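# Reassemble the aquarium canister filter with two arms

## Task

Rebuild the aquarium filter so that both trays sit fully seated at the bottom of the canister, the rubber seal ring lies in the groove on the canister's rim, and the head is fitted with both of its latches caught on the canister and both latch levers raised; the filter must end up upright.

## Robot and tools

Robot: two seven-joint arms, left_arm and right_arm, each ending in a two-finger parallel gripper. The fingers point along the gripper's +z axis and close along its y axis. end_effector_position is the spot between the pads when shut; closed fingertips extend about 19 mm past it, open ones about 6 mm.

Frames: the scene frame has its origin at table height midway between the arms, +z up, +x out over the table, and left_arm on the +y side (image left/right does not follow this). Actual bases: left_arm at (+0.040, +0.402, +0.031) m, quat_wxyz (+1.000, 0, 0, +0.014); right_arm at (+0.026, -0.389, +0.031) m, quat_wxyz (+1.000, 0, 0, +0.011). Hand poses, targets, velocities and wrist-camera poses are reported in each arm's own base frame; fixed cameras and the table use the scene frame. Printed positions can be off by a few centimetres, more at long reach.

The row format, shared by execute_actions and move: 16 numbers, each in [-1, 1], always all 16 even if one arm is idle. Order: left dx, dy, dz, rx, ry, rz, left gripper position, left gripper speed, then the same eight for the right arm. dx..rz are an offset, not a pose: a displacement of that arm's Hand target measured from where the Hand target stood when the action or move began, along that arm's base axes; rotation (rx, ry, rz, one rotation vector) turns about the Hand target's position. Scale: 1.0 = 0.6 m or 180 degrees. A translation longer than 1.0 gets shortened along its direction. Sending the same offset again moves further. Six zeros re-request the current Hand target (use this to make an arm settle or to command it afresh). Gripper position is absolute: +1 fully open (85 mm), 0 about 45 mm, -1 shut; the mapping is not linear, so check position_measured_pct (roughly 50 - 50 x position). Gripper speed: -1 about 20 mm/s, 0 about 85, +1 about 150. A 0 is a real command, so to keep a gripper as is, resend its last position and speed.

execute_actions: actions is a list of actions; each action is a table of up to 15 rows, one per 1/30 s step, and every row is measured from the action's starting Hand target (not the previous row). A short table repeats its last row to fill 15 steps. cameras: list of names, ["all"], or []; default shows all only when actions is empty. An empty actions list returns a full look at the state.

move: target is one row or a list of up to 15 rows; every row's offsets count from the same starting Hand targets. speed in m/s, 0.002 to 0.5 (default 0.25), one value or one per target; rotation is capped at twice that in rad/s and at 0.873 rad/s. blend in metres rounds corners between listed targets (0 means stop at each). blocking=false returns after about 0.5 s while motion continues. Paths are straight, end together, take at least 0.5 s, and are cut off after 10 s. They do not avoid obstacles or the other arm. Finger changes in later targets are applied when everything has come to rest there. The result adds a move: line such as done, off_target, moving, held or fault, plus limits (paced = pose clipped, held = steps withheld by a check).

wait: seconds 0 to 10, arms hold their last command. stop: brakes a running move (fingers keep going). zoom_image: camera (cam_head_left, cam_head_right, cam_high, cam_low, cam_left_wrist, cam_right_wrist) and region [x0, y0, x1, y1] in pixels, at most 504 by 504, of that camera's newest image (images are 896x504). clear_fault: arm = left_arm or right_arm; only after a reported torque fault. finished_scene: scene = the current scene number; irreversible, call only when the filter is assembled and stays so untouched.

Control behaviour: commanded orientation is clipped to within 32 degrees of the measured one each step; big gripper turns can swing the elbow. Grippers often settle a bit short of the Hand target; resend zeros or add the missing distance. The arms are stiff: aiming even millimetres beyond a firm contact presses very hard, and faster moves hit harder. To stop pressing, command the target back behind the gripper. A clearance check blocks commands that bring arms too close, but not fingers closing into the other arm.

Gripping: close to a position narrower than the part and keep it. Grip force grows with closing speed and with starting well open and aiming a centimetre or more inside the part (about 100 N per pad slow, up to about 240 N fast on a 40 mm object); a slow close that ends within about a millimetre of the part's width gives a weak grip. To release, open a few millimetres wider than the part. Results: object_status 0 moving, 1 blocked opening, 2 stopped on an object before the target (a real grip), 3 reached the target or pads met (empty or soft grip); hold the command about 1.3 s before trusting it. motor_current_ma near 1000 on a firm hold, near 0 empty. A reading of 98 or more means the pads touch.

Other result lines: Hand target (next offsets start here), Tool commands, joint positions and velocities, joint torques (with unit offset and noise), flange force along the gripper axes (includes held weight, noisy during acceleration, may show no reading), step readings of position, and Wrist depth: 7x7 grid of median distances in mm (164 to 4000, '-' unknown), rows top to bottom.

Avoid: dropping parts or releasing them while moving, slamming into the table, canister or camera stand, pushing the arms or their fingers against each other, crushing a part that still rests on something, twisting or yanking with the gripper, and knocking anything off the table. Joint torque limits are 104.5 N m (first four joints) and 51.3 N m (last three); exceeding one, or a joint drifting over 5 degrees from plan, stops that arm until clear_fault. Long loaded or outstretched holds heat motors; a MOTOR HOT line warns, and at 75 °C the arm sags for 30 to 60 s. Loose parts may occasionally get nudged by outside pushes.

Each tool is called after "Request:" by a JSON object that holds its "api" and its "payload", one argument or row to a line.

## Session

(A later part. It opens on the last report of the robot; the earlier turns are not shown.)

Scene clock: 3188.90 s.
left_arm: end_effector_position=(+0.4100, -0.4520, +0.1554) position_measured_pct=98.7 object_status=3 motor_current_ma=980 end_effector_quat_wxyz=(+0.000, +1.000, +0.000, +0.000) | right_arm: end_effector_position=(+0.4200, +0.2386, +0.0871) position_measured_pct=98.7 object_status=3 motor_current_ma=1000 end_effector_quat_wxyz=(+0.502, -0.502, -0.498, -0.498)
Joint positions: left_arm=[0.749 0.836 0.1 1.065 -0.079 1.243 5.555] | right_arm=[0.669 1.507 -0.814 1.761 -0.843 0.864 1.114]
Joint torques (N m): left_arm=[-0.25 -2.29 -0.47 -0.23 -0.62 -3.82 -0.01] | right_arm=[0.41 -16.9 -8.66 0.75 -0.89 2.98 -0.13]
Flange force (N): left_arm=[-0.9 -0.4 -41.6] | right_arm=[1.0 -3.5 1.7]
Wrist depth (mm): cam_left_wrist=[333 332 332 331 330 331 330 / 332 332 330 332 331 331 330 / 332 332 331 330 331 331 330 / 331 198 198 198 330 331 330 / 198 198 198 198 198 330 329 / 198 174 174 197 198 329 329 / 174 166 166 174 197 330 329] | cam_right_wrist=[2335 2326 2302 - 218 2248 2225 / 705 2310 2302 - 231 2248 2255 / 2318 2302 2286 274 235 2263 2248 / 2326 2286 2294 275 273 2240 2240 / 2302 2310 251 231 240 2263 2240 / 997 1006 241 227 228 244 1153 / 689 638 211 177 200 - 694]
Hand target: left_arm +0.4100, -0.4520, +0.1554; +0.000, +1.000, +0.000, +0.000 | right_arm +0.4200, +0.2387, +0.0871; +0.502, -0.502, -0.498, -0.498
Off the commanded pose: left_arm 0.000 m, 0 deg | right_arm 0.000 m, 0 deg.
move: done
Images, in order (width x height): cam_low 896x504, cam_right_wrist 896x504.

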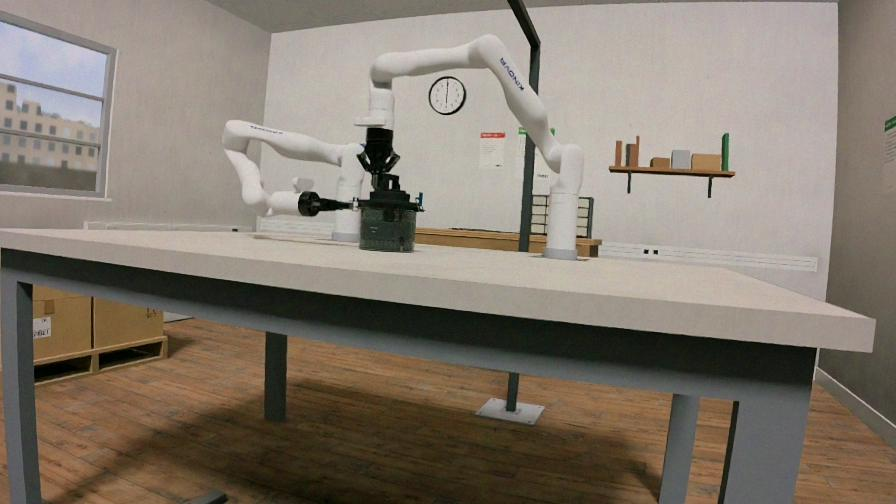

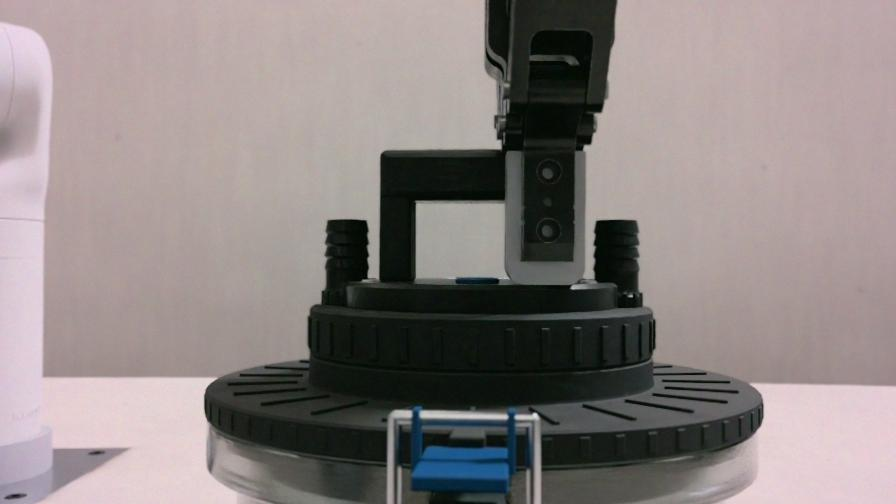

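Request:
{"api": "move", "payload": {
  "target": [0,0,0,0,0,0,-1,-1,0,0,0.005,0,0,0,-1,-1],
  "speed": 0.02
}}

Request:
{"api": "move", "payload": {
  "target": [0,0,0,0,0,0,-1,-1,0,0,0.005,0,0,0,-1,-1],
  "speed": 0.02
}}

Request:
{"api": "move", "payload": {
  "target": [0,0,0,0,0,0,-1,-1,0,0,0.005,0,0,0,-1,-1],
  "speed": 0.02,
  "cameras": ["cam_low"]
}}

Request:
{"api": "zoom_image", "payload": {
  "camera": "cam_low",
  "region": [300, 170, 380, 230]
}}

Scene clock: 3196.03 s.
left_arm: end_effector_position=(+0.4100, -0.4520, +0.1554) position_measured_pct=98.7 object_status=3 motor_current_ma=980 end_effector_quat_wxyz=(+0.000, +1.000, +0.000, +0.000) | right_arm: end_effector_position=(+0.4200, +0.2386, +0.0900) position_measured_pct=98.7 object_status=3 motor_current_ma=1000 end_effector_quat_wxyz=(+0.502, -0.502, -0.498, -0.498)
Joint positions: left_arm=[0.749 0.836 0.1 1.065 -0.079 1.243 5.555] | right_arm=[0.67 1.501 -0.817 1.765 -0.845 0.862 1.112]
Joint torques (N m): left_arm=[-0.18 -1.87 -0.47 -0.05 -0.58 -3.82 -0.01] | right_arm=[0.55 -17.31 -9.3 1.01 -1.09 3.49 -0.06]
Flange force (N): left_arm=[-0.9 -0.6 -42.2] | right_arm=[-0.9 -3.1 2.1]
Wrist depth (mm): cam_left_wrist=[333 332 332 331 332 331 330 / 332 331 331 331 330 331 330 / 333 332 332 330 330 330 330 / 332 199 198 198 331 330 329 / 198 198 198 198 198 330 330 / 198 174 174 197 198 330 330 / 174 166 166 173 197 329 329] | cam_right_wrist=[2302 2310 2318 - 210 2232 2232 / 2326 2318 2326 - 223 2255 2248 / 2318 2286 2302 273 235 2248 2248 / 2318 2286 2278 275 238 2255 2255 / 2294 2294 260 236 242 2225 2232 / 1017 1022 238 227 231 257 1178 / 697 649 208 174 200 212 708]
Hand target: left_arm +0.4100, -0.4520, +0.1554; +0.000, +1.000, +0.000, +0.000 | right_arm +0.4200, +0.2386, +0.0901; +0.502, -0.502, -0.498, -0.498
Off the commanded pose: left_arm 0.000 m, 0 deg | right_arm 0.000 m, 0 deg.
move: done

Scene clock: 3196.73 s.
left_arm: end_effector_position=(+0.4100, -0.4520, +0.1554) position_measured_pct=98.7 object_status=3 motor_current_ma=980 end_effector_quat_wxyz=(+0.000, +1.000, +0.000, +0.000) | right_arm: end_effector_position=(+0.4200, +0.2386, +0.0930) position_measured_pct=98.7 object_status=3 motor_current_ma=1000 end_effector_quat_wxyz=(+0.502, -0.502, -0.498, -0.498)
Joint positions: left_arm=[0.749 0.836 0.1 1.065 -0.079 1.243 5.555] | right_arm=[0.672 1.494 -0.819 1.77 -0.848 0.861 1.11]
Joint torques (N m): left_arm=[-0.21 -1.86 -0.42 -0.02 -0.58 -3.8 -0.04] | right_arm=[0.55 -17.27 -9.46 0.89 -1.11 3.5 -0.08]
Flange force (N): left_arm=[-0.9 -0.5 -42.2] | right_arm=[-1.0 -3.3 2.0]
Wrist depth (mm): cam_left_wrist=[333 332 331 332 331 330 331 / 331 332 331 331 331 331 330 / 332 331 330 331 330 331 330 / 331 198 198 198 330 330 330 / 198 198 198 198 198 330 330 / 198 174 174 198 197 329 330 / 174 166 166 173 197 330 329] | cam_right_wrist=[2326 2318 2310 - 206 2255 2248 / 2326 2302 2294 - 222 2218 2240 / 2318 2294 2310 273 235 2255 2240 / 2318 2302 2310 275 241 2248 2232 / 2302 2302 260 239 242 2248 2225 / 1031 1167 242 228 231 258 1199 / 705 241 208 181 200 219 720]
Hand target: left_arm +0.4100, -0.4520, +0.1554; +0.000, +1.000, +0.000, +0.000 | right_arm +0.4200, +0.2386, +0.0931; +0.502, -0.502, -0.498, -0.498
Off the commanded pose: left_arm 0.000 m, 0 deg | right_arm 0.000 m, 0 deg.
move: done

Scene clock: 3197.43 s.
left_arm: end_effector_position=(+0.4100, -0.4520, +0.1554) position_measured_pct=98.7 object_status=3 motor_current_ma=980 end_effector_quat_wxyz=(+0.000, +1.000, +0.000, +0.000) | right_arm: end_effector_position=(+0.4200, +0.2386, +0.0960) position_measured_pct=98.7 object_status=3 motor_current_ma=1000 end_effector_quat_wxyz=(+0.502, -0.502, -0.498, -0.498)
Joint positions: left_arm=[0.749 0.836 0.1 1.065 -0.079 1.243 5.555] | right_arm=[0.673 1.488 -0.822 1.774 -0.851 0.86 1.107]
Joint torques (N m): left_arm=[-0.18 -1.85 -0.39 -0.05 -0.6 -3.84 -0.03] | right_arm=[0.51 -16.96 -9.44 0.83 -1.09 3.5 -0.08]
Flange force (N): left_arm=[-1.0 -0.6 -42.3] | right_arm=[-0.3 -3.4 1.8]
Wrist depth (mm): cam_left_wrist=[331 332 331 332 331 330 330 / 331 332 332 331 331 330 330 / 331 331 331 331 331 330 330 / 331 198 198 198 331 331 329 / 199 198 198 198 197 330 329 / 198 174 174 198 197 329 328 / 174 166 166 174 197 330 329] | cam_right_wrist=[2294 2302 2310 - 204 - 2248 / 2310 2335 2294 - 219 2240 2210 / 2294 2302 2302 273 238 2232 2255 / 2318 2310 2294 275 237 2225 2232 / 2302 2326 278 242 245 2278 2248 / 1051 1188 249 228 231 263 1217 / 714 237 215 196 203 220 796]
Hand target: left_arm +0.4100, -0.4520, +0.1554; +0.000, +1.000, +0.000, +0.000 | right_arm +0.4200, +0.2386, +0.0961; +0.502, -0.502, -0.498, -0.498
Off the commanded pose: left_arm 0.000 m, 0 deg | right_arm 0.000 m, 0 deg.
move: done
Images, in order (width x height): cam_low 896x504.

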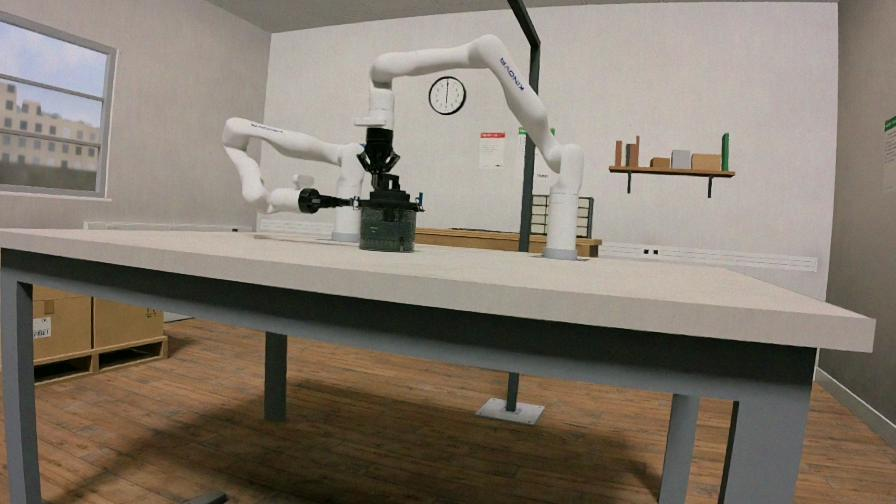

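Scaled by 6.300 from the camera's 896x504 image, which has a finer 1280x720 frame.

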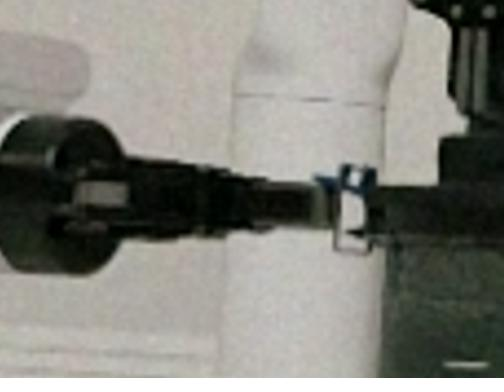

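Request:
{"api": "move", "payload": {
  "target": [0,0,0,0,0,0,-1,-1,0,0.0023,0.0092,0,0,0,-1,-1],
  "speed": 0.02
}}

Request:
{"api": "move", "payload": {
  "target": [0,0,0,0,0,0,-1,-1,0,0.0033,0.0067,0,0,0,-1,-1],
  "speed": 0.02,
  "cameras": ["cam_low"]
}}

Request:
{"api": "zoom_image", "payload": {
  "camera": "cam_low",
  "region": [300, 170, 380, 230]
}}

Scene clock: 3205.87 s.
left_arm: end_effector_position=(+0.4100, -0.4520, +0.1554) position_measured_pct=98.7 object_status=3 motor_current_ma=980 end_effector_quat_wxyz=(+0.000, +1.000, +0.000, +0.000) | right_arm: end_effector_position=(+0.4200, +0.2400, +0.1015) position_measured_pct=98.7 object_status=3 motor_current_ma=1000 end_effector_quat_wxyz=(+0.502, -0.502, -0.498, -0.498)
Joint positions: left_arm=[0.749 0.836 0.1 1.065 -0.079 1.243 5.555] | right_arm=[0.673 1.478 -0.829 1.783 -0.857 0.855 1.104]
Joint torques (N m): left_arm=[-0.15 -1.91 -0.4 -0.06 -0.6 -3.87 0] | right_arm=[0.35 -17 -9.71 0.63 -1.14 3.46 -0.01]
Flange force (N): left_arm=[-0.8 -0.5 -42.3] | right_arm=[-0.5 -3.7 1.2]
Wrist depth (mm): cam_left_wrist=[332 331 332 332 332 330 330 / 332 331 331 331 330 331 330 / 332 331 331 331 331 331 330 / 332 198 198 198 330 330 330 / 198 198 198 198 198 331 329 / 198 174 174 197 197 330 329 / 174 166 166 173 197 329 329] | cam_right_wrist=[2318 2302 2294 - 198 - 2232 / 2326 2310 2278 - 218 2255 2248 / 2310 2310 2302 272 233 2248 2232 / 2335 2302 2286 272 234 2263 2232 / 2310 2294 277 253 245 2232 2240 / 1080 1217 247 227 234 984 2232 / 739 239 222 207 223 232 816]
Hand target: left_arm +0.4100, -0.4520, +0.1554; +0.000, +1.000, +0.000, +0.000 | right_arm +0.4200, +0.2400, +0.1016; +0.502, -0.502, -0.498, -0.498
Off the commanded pose: left_arm 0.000 m, 0 deg | right_arm 0.000 m, 0 deg.
move: done

Scene clock: 3206.57 s.
left_arm: end_effector_position=(+0.4100, -0.4520, +0.1554) position_measured_pct=98.7 object_status=3 motor_current_ma=980 end_effector_quat_wxyz=(+0.000, +1.000, +0.000, +0.000) | right_arm: end_effector_position=(+0.4200, +0.2420, +0.1056) position_measured_pct=98.7 object_status=3 motor_current_ma=1000 end_effector_quat_wxyz=(+0.502, -0.502, -0.498, -0.498)
Joint positions: left_arm=[0.749 0.836 0.1 1.065 -0.079 1.243 5.555] | right_arm=[0.672 1.471 -0.836 1.789 -0.863 0.849 1.102]
Joint torques (N m): left_arm=[-0.15 -1.88 -0.39 -0.14 -0.56 -3.95 -0.01] | right_arm=[0.16 -17.27 -9.65 1.07 -1.01 3.37 -0.03]
Flange force (N): left_arm=[-1.0 -0.7 -42.4] | right_arm=[-1.6 -2.4 0.9]
Wrist depth (mm): cam_left_wrist=[332 332 332 332 332 330 330 / 332 332 331 331 330 331 330 / 332 331 331 331 331 331 331 / 332 198 198 198 331 330 329 / 198 198 198 198 198 331 330 / 198 174 174 197 197 329 330 / 174 166 166 174 197 330 328] | cam_right_wrist=[2310 2310 2286 - 197 - 2263 / 2318 2286 2278 - 215 2263 2248 / 2310 2302 2263 - 228 2248 2248 / 2326 2278 2302 270 231 2248 2255 / 2286 2271 278 271 257 2232 2232 / 1101 1105 246 230 236 1118 2225 / 754 254 234 224 224 238 835]
Hand target: left_arm +0.4100, -0.4520, +0.1554; +0.000, +1.000, +0.000, +0.000 | right_arm +0.4200, +0.2420, +0.1056; +0.502, -0.502, -0.498, -0.498
Off the commanded pose: left_arm 0.000 m, 0 deg | right_arm 0.000 m, 0 deg.
move: done
Images, in order (width x height): cam_low 896x504.

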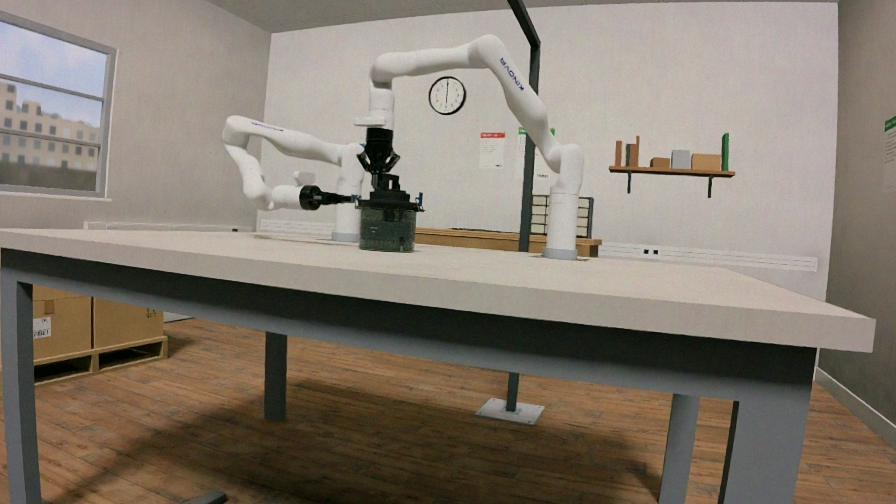

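Scaled by 6.300 from the camera's 896x504 image, which has a finer 1280x720 frame.

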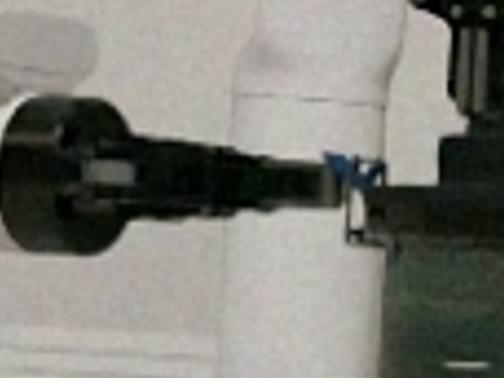

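Request:
{"api": "move", "payload": {
  "target": [0,0,0,0,0,0,-1,-1,0,0.006,0.0077,0,0,0,-1,-1],
  "speed": 0.02
}}

Request:
{"api": "move", "payload": {
  "target": [0,0,0,0,0,0,-1,-1,0,0.0087,0.0065,0,0,0,-1,-1],
  "speed": 0.02,
  "cameras": ["cam_low"]
}}

Request:
{"api": "zoom_image", "payload": {
  "camera": "cam_low",
  "region": [300, 170, 380, 230]
}}

Scene clock: 3213.90 s.
left_arm: end_effector_position=(+0.4100, -0.4520, +0.1554) position_measured_pct=98.7 object_status=3 motor_current_ma=980 end_effector_quat_wxyz=(+0.000, +1.000, +0.000, +0.000) | right_arm: end_effector_position=(+0.4200, +0.2456, +0.1102) position_measured_pct=98.7 object_status=3 motor_current_ma=1000 end_effector_quat_wxyz=(+0.502, -0.502, -0.498, -0.498)
Joint positions: left_arm=[0.749 0.836 0.1 1.065 -0.079 1.243 5.555] | right_arm=[0.668 1.465 -0.845 1.797 -0.872 0.839 1.102]
Joint torques (N m): left_arm=[-0.93 -4.14 -0.92 -0.75 -0.9 -3.47 -0.01] | right_arm=[-1.15 -17.66 -13.54 2 -1.58 5.42 -0.01]
Flange force (N): left_arm=[-0.9 1.2 -38.3] | right_arm=[-7.1 -3.5 -2.0]
Wrist depth (mm): cam_left_wrist=[332 332 332 331 330 330 330 / 331 331 332 331 330 331 330 / 331 331 331 330 331 331 329 / 331 199 198 198 330 330 330 / 198 198 198 198 198 330 329 / 198 174 174 197 197 329 329 / 174 166 166 174 198 329 330] | cam_right_wrist=[2326 2286 2310 - 188 - 2240 / 2310 2326 2294 - 199 - 2255 / 2326 2326 2278 - 214 2248 2248 / 2318 2302 2294 267 229 2232 2232 / 2318 2302 276 2255 266 2232 2240 / 1118 2271 248 232 235 1141 1147 / 767 293 235 221 224 252 846]
Hand target: left_arm +0.4100, -0.4520, +0.1554; +0.000, +1.000, +0.000, +0.000 | right_arm +0.4200, +0.2456, +0.1102; +0.502, -0.502, -0.498, -0.498
Off the commanded pose: left_arm 0.000 m, 0 deg | right_arm 0.000 m, 0 deg.
move: done

Scene clock: 3214.63 s.
left_arm: end_effector_position=(+0.4100, -0.4520, +0.1554) position_measured_pct=98.7 object_status=3 motor_current_ma=980 end_effector_quat_wxyz=(+0.000, +1.000, +0.000, +0.000) | right_arm: end_effector_position=(+0.4200, +0.2508, +0.1141) position_measured_pct=98.7 object_status=3 motor_current_ma=1000 end_effector_quat_wxyz=(+0.502, -0.502, -0.498, -0.498)
Joint positions: left_arm=[0.749 0.836 0.1 1.065 -0.079 1.243 5.555] | right_arm=[0.662 1.461 -0.856 1.805 -0.883 0.826 1.104]
Joint torques (N m): left_arm=[-1.43 -5.52 -1.28 -0.71 -1.17 -2.77 -0.02] | right_arm=[-1.87 -17.01 -12 2.15 -1.25 4.53 -0.03]
Flange force (N): left_arm=[-0.2 3.3 -35.5] | right_arm=[-4.2 -2.5 -3.3]
Wrist depth (mm): cam_left_wrist=[332 332 331 330 331 332 330 / 332 332 331 331 330 330 330 / 332 331 331 332 331 331 330 / 331 198 198 198 330 330 329 / 198 198 198 198 198 330 330 / 198 174 174 197 198 329 329 / 174 166 166 173 197 329 329] | cam_right_wrist=[2294 2310 2271 - 180 - 2255 / 2318 2302 2271 - 191 - 2232 / 2310 2271 2271 - 209 2240 2240 / 2318 2294 2294 261 224 2240 2218 / 2302 2286 2271 2286 260 2225 2232 / 1143 2302 248 230 230 1159 1169 / 786 789 237 216 219 265 867]
Hand target: left_arm +0.4100, -0.4520, +0.1554; +0.000, +1.000, +0.000, +0.000 | right_arm +0.4200, +0.2508, +0.1141; +0.502, -0.502, -0.498, -0.498
Off the commanded pose: left_arm 0.000 m, 0 deg | right_arm 0.000 m, 0 deg.
move: done
Images, in order (width x height): cam_low 896x504.

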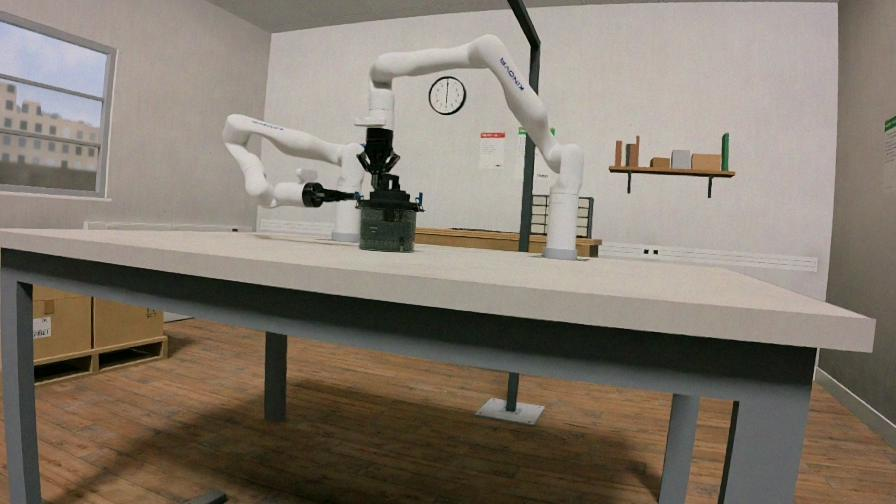

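Scaled by 6.300 from the camera's 896x504 image, which has a finer 1280x720 frame.

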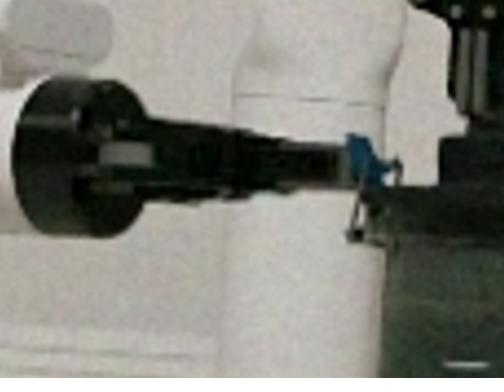

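Request:
{"api": "move", "payload": {
  "target": [0,0,0,0,0,0,-1,-1,0,0.0098,0.0038,0,0,0,-1,-1],
  "speed": 0.02
}}

Request:
{"api": "move", "payload": {
  "target": [0,0,0,0,0,0,-1,-1,0,0.0075,0.0012,0,0,0,-1,-1],
  "speed": 0.02,
  "cameras": ["cam_low"]
}}

Request:
{"api": "zoom_image", "payload": {
  "camera": "cam_low",
  "region": [300, 170, 380, 230]
}}

Scene clock: 3220.77 s.
left_arm: end_effector_position=(+0.4100, -0.4520, +0.1555) position_measured_pct=98.7 object_status=3 motor_current_ma=980 end_effector_quat_wxyz=(+0.000, +1.000, +0.000, +0.000) | right_arm: end_effector_position=(+0.4200, +0.2567, +0.1164) position_measured_pct=98.7 object_status=3 motor_current_ma=1000 end_effector_quat_wxyz=(+0.502, -0.502, -0.498, -0.498)
Joint positions: left_arm=[0.749 0.836 0.1 1.065 -0.079 1.243 5.555] | right_arm=[0.654 1.461 -0.866 1.811 -0.893 0.812 1.108]
Joint torques (N m): left_arm=[-0.46 -4.26 -0.55 -0.33 -0.69 -3.04 -0.02] | right_arm=[0.46 -16.71 -9.1 0.46 -0.9 3.09 -0.07]
Flange force (N): left_arm=[0.5 1.7 -37.8] | right_arm=[0.4 -3.3 1.6]
Wrist depth (mm): cam_left_wrist=[332 331 332 331 332 331 330 / 332 332 332 330 330 331 330 / 332 331 332 330 331 330 331 / 331 198 198 198 331 330 330 / 198 198 198 198 198 330 329 / 198 174 174 197 197 329 329 / 174 166 166 174 197 329 329] | cam_right_wrist=[2318 2278 2286 - 174 - 2225 / 2302 2294 2294 - 184 - 2240 / 2318 2302 2278 - 200 - 2225 / 2294 2302 2278 255 224 2232 2210 / 2302 2286 2248 257 224 2232 2218 / 1157 1169 257 231 224 1061 1182 / 796 799 224 209 213 275 878]
Hand target: left_arm +0.4100, -0.4520, +0.1554; +0.000, +1.000, +0.000, +0.000 | right_arm +0.4200, +0.2567, +0.1164; +0.502, -0.502, -0.498, -0.498
Off the commanded pose: left_arm 0.000 m, 0 deg | right_arm 0.000 m, 0 deg.
move: done

Scene clock: 3221.47 s.
left_arm: end_effector_position=(+0.4100, -0.4520, +0.1555) position_measured_pct=98.7 object_status=3 motor_current_ma=980 end_effector_quat_wxyz=(+0.000, +1.000, +0.000, +0.000) | right_arm: end_effector_position=(+0.4200, +0.2611, +0.1171) position_measured_pct=98.7 object_status=3 motor_current_ma=1000 end_effector_quat_wxyz=(+0.502, -0.502, -0.498, -0.498)
Joint positions: left_arm=[0.749 0.836 0.1 1.065 -0.079 1.243 5.555] | right_arm=[0.648 1.463 -0.872 1.813 -0.9 0.801 1.112]
Joint torques (N m): left_arm=[0.04 -4.39 -0.13 -0.57 -0.44 -3.19 -0.03] | right_arm=[-2.3 -16.07 -10.48 0.06 -1.25 2.43 0.01]
Flange force (N): left_arm=[0.6 0.7 -37.6] | right_arm=[1.4 -5.9 -6.9]
Wrist depth (mm): cam_left_wrist=[332 332 331 331 331 331 330 / 331 331 331 331 331 330 330 / 332 332 331 331 331 329 330 / 332 198 198 198 331 330 330 / 198 198 198 198 197 329 330 / 198 174 174 197 197 330 330 / 174 166 166 174 197 329 329] | cam_right_wrist=[2294 2286 2286 - 169 - 2232 / 2278 2294 2271 - 180 - 2218 / 2326 2294 2255 - 199 - 2232 / 2278 2278 2278 251 215 2248 2232 / 2278 2278 2255 252 219 2248 2225 / 1161 1171 253 234 219 1052 2225 / 800 802 219 205 210 260 878]
Hand target: left_arm +0.4100, -0.4520, +0.1554; +0.000, +1.000, +0.000, +0.000 | right_arm +0.4200, +0.2612, +0.1171; +0.502, -0.502, -0.498, -0.498
Off the commanded pose: left_arm 0.000 m, 0 deg | right_arm 0.000 m, 0 deg.
move: done
Images, in order (width x height): cam_low 896x504.

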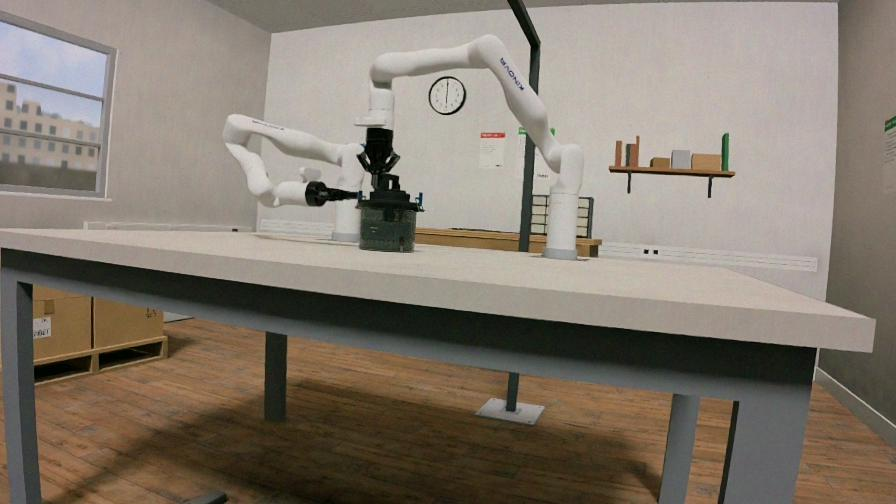

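Scaled by 6.300 from the camera's 896x504 image, which has a finer 1280x720 frame.

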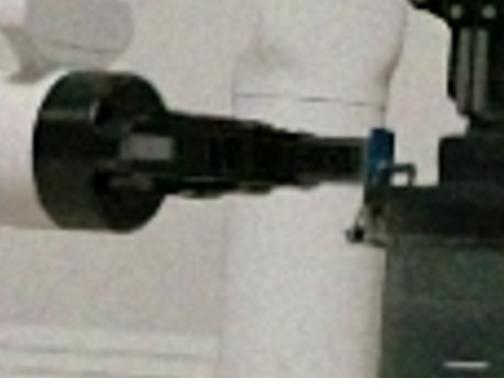

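Request:
{"api": "move", "payload": {
  "target": [0,0,0,0,0,0,-1,-1,0,0.0013,0,0,0,0,-1,-1],
  "speed": 0.02
}}

Request:
{"api": "move", "payload": {
  "target": [
    [0,0,0,0,0,0,-1,-1,0,-0.05,0,0,0,0,-1,-1],
    [0,0,0,0,0,0,-1,-1,0,-0.16,-0.07,0,0,0,-1,-1]
  ],
  "speed": 0.08,
  "cameras": ["cam_low","cam_right_wrist"]
}}

Request:
{"api": "zoom_image", "payload": {
  "camera": "cam_low",
  "region": [300, 170, 380, 230]
}}

Request:
{"api": "zoom_image", "payload": {
  "camera": "cam_right_wrist",
  "region": [220, 240, 720, 480]
}}

Scene clock: 3228.97 s.
left_arm: end_effector_position=(+0.4100, -0.4520, +0.1554) position_measured_pct=98.7 object_status=3 motor_current_ma=980 end_effector_quat_wxyz=(+0.000, +1.000, +0.001, +0.000) | right_arm: end_effector_position=(+0.4201, +0.2620, +0.1171) position_measured_pct=98.7 object_status=3 motor_current_ma=1000 end_effector_quat_wxyz=(+0.502, -0.502, -0.498, -0.498)
Joint positions: left_arm=[0.749 0.836 0.1 1.065 -0.079 1.243 5.555] | right_arm=[0.647 1.463 -0.873 1.813 -0.901 0.799 1.113]
Joint torques (N m): left_arm=[1.64 -3.63 1.22 -0.82 0.38 -3.85 -0.02] | right_arm=[-9.17 -14.02 -11.89 2.9 -0.69 2.27 -0.07]
Flange force (N): left_arm=[1.4 -2.5 -39.3] | right_arm=[3.4 -4.7 -21.3]
Wrist depth (mm): cam_left_wrist=[332 332 331 331 331 332 330 / 332 331 331 331 331 330 330 / 331 331 331 331 331 330 330 / 332 198 198 198 331 329 330 / 198 198 198 198 198 330 329 / 198 174 174 197 197 330 329 / 174 166 166 174 197 329 329] | cam_right_wrist=[2310 2286 2278 - 169 - 2218 / 2294 2294 2255 - 180 - 2218 / 2286 2286 2286 - 198 - 2232 / 2263 2271 2263 251 215 2232 2218 / 2286 2286 2271 251 219 2248 2218 / 1161 1163 255 234 219 1059 2210 / 797 802 219 205 210 260 877]
Hand target: left_arm +0.4100, -0.4520, +0.1554; +0.000, +1.000, +0.000, +0.000 | right_arm +0.4200, +0.2620, +0.1171; +0.502, -0.502, -0.498, -0.498
Off the commanded pose: left_arm 0.000 m, 0 deg | right_arm 0.000 m, 0 deg.
move: done

Scene clock: 3231.03 s.
left_arm: end_effector_position=(+0.4100, -0.4520, +0.1554) position_measured_pct=98.7 object_status=3 motor_current_ma=980 end_effector_quat_wxyz=(+0.000, +1.000, +0.000, +0.000) | right_arm: end_effector_position=(+0.4200, +0.1660, +0.0751) position_measured_pct=98.7 object_status=3 motor_current_ma=1000 end_effector_quat_wxyz=(+0.502, -0.502, -0.498, -0.498)
Joint positions: left_arm=[0.749 0.836 0.1 1.065 -0.079 1.243 5.555] | right_arm=[0.763 1.487 -0.723 1.684 -0.74 1.036 1.054]
Joint torques (N m): left_arm=[0.76 -3.54 0.42 -0.22 -0.1 -3.28 -0.02] | right_arm=[0.41 -17.46 -7.92 0.4 -1.12 2.78 -0.06]
Flange force (N): left_arm=[1.4 -0.3 -39.1] | right_arm=[1.3 -3.2 2.0]
Wrist depth (mm): cam_left_wrist=[332 332 331 332 331 330 331 / 333 332 332 331 330 330 330 / 332 332 331 331 331 330 329 / 332 198 198 198 330 331 330 / 198 198 198 198 198 330 330 / 198 174 174 197 198 330 330 / 174 166 166 174 197 329 329] | cam_right_wrist=[2402 2385 2402 2360 277 2318 2326 / 763 2385 2376 2351 296 2335 2310 / 762 2394 2376 346 315 2326 2326 / 748 2376 2343 317 320 2343 2318 / 747 2351 316 261 305 2343 2294 / 745 947 312 261 276 858 1087 / 694 646 371 339 366 708 654]
Hand target: left_arm +0.4100, -0.4520, +0.1554; +0.000, +1.000, +0.000, +0.000 | right_arm +0.4200, +0.1660, +0.0751; +0.502, -0.502, -0.498, -0.498
Off the commanded pose: left_arm 0.000 m, 0 deg | right_arm 0.000 m, 0 deg.
move: done
Images, in order (width x height): cam_low 896x504, cam_right_wrist 896x504.

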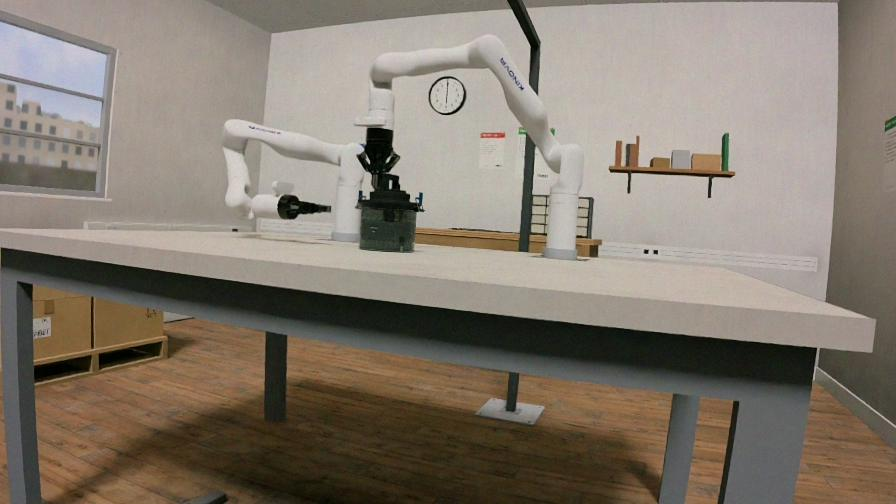

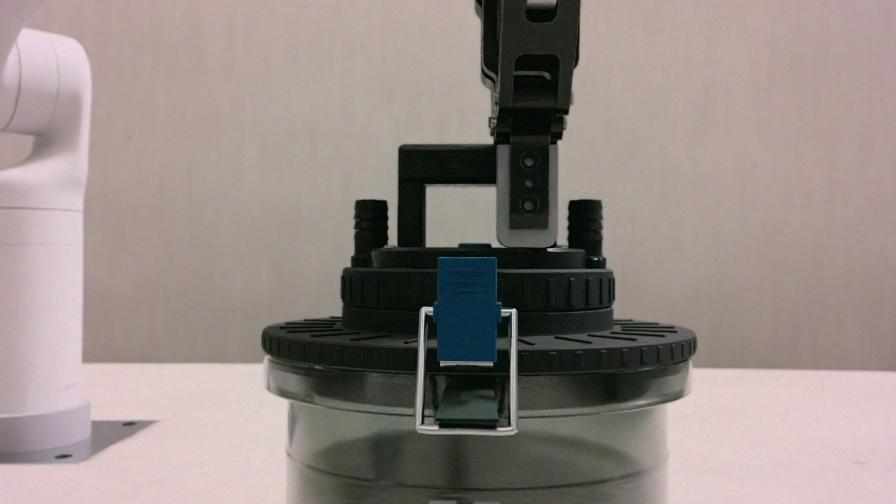

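Scaled by 6.300 from the camera's 896x504 image, which has a finer 1280x720 frame.

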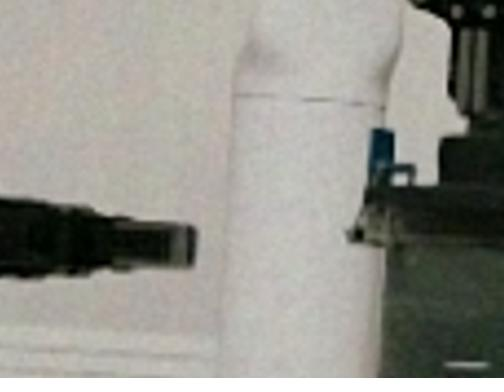

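Scaled by 1.008 from the camera's 896x504 image, which has a finer 1280x720 frame.

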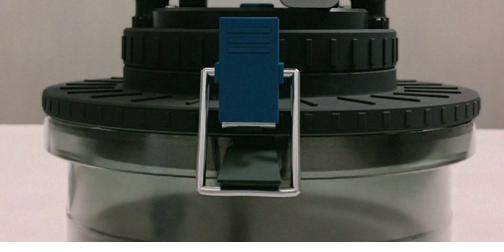

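Request:
{"api": "move", "payload": {
  "target": [
    [0,0,0.01,0,0,0,-1,-1,0,0,0,0,0,0,-1,-1],
    [0,0,0.2,0,0,0,-1,-1,0,0,0,0,0,0,-1,-1]
  ],
  "speed": [0.02,0.1],
  "cameras": ["cam_low","cam_right_wrist","cam_left_wrist","cam_head_left"]
}}

Request:
{"api": "zoom_image", "payload": {
  "camera": "cam_low",
  "region": [320, 150, 460, 260]
}}

Request:
{"api": "zoom_image", "payload": {
  "camera": "cam_right_wrist",
  "region": [250, 230, 480, 440]
}}

Request:
{"api": "zoom_image", "payload": {
  "camera": "cam_right_wrist",
  "region": [480, 230, 710, 440]
}}

Scene clock: 3239.83 s.
left_arm: end_effector_position=(+0.4100, -0.4520, +0.2754) position_measured_pct=98.7 object_status=3 motor_current_ma=980 end_effector_quat_wxyz=(+0.000, +1.000, +0.000, +0.000) | right_arm: end_effector_position=(+0.4200, +0.1660, +0.0751) position_measured_pct=98.7 object_status=3 motor_current_ma=1000 end_effector_quat_wxyz=(+0.502, -0.502, -0.498, -0.498)
Joint positions: left_arm=[0.753 0.779 0.113 0.789 -0.08 1.576 5.546] | right_arm=[0.763 1.487 -0.723 1.683 -0.74 1.036 1.054]
Joint torques (N m): left_arm=[0.93 -24.33 1.43 -7.53 0.03 -0.09 -0.02] | right_arm=[0.42 -17.53 -7.92 0.45 -1.14 2.89 -0.09]
Flange force (N): left_arm=[9.8 8.6 -5.3] | right_arm=[1.1 -3.2 2.2]
Wrist depth (mm): cam_left_wrist=[449 449 449 449 448 450 448 / 451 448 449 448 448 446 447 / 450 450 449 447 448 446 446 / 450 451 315 316 447 447 448 / 449 316 314 315 449 446 448 / 449 316 283 291 314 448 446 / 449 314 241 283 314 446 345] | cam_right_wrist=[2385 2402 2368 2343 2343 2310 2318 / 761 2351 2351 2343 2343 2335 2326 / 762 2394 2368 348 2326 2318 2302 / 745 2385 2343 324 346 2310 2310 / 745 2394 316 261 305 2318 2318 / 746 944 312 261 277 859 1085 / 696 646 371 338 366 710 655]
Hand target: left_arm +0.4100, -0.4520, +0.2754; +0.000, +1.000, +0.000, +0.000 | right_arm +0.4200, +0.1660, +0.0751; +0.502, -0.502, -0.498, -0.498
Off the commanded pose: left_arm 0.000 m, 0 deg | right_arm 0.000 m, 0 deg.
move: done
Images, in order (width x height): cam_head_left 896x504, cam_low 896x504, cam_left_wrist 896x504, cam_right_wrist 896x504.

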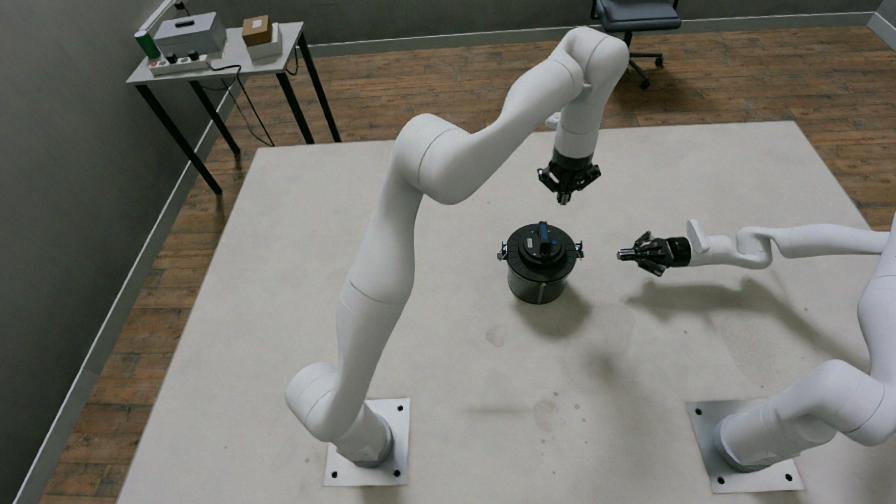

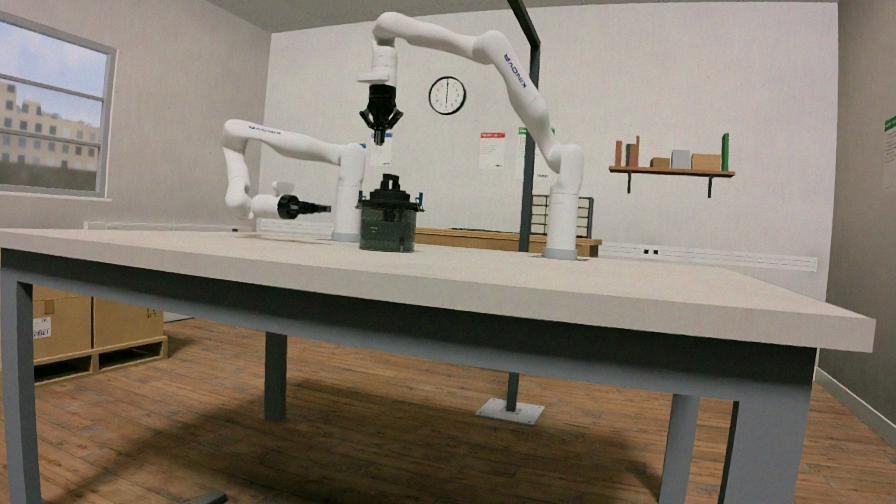

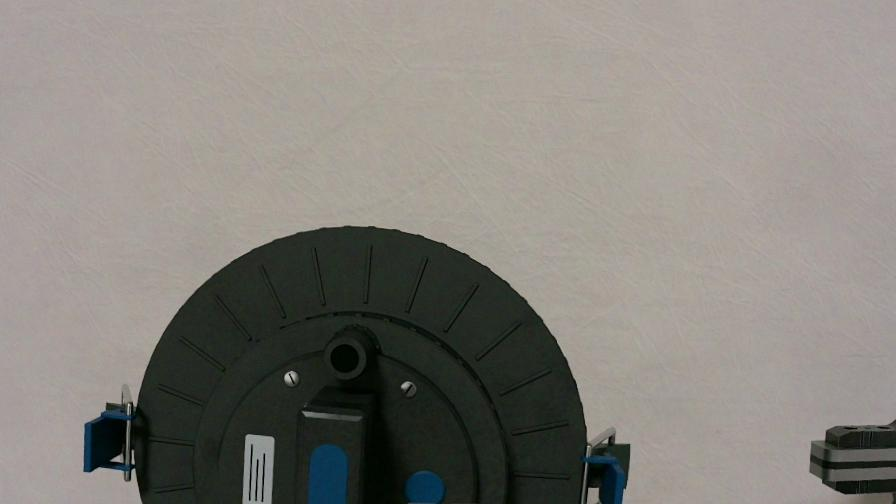

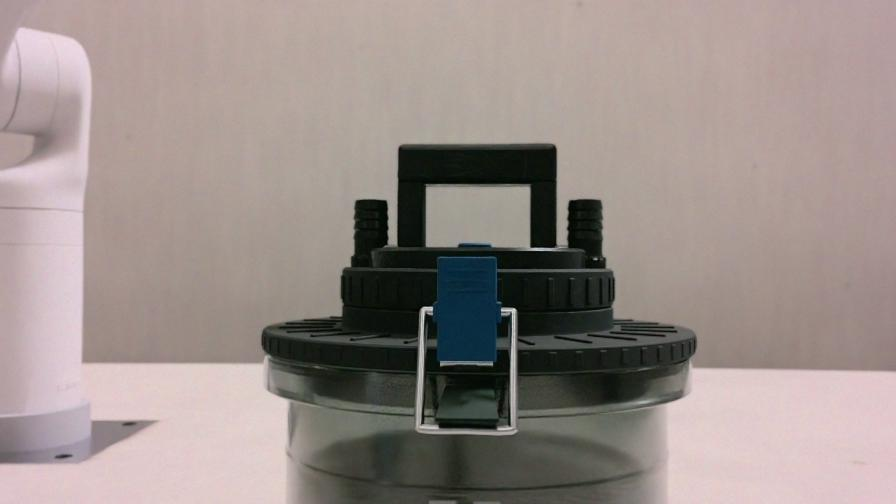

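Scaled by 3.600 from the camera's 896x504 image, which has a finer 1280x720 frame.

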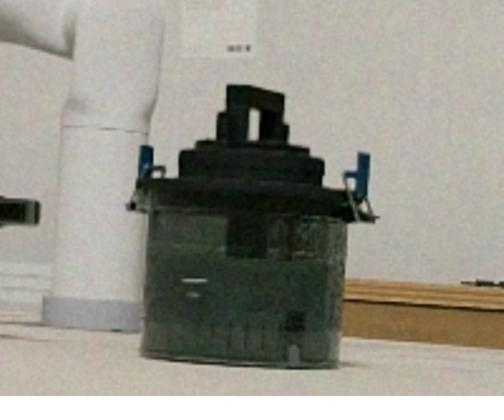

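Scaled by 2.191 from the camera's 896x504 image, which has a finer 1280x720 frame.

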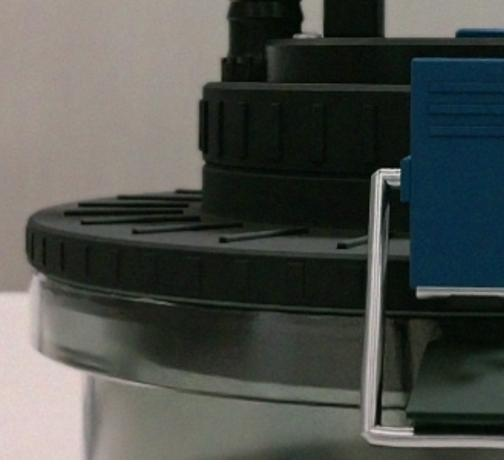

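Scaled by 2.191 from the camera's 896x504 image, which has a finer 1280x720 frame.

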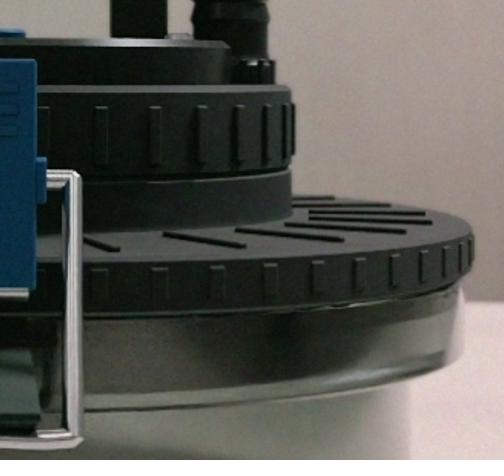

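Request:
{"api": "finished_scene", "payload": {
  "scene": 1
}}

The scene is finished: the task was done.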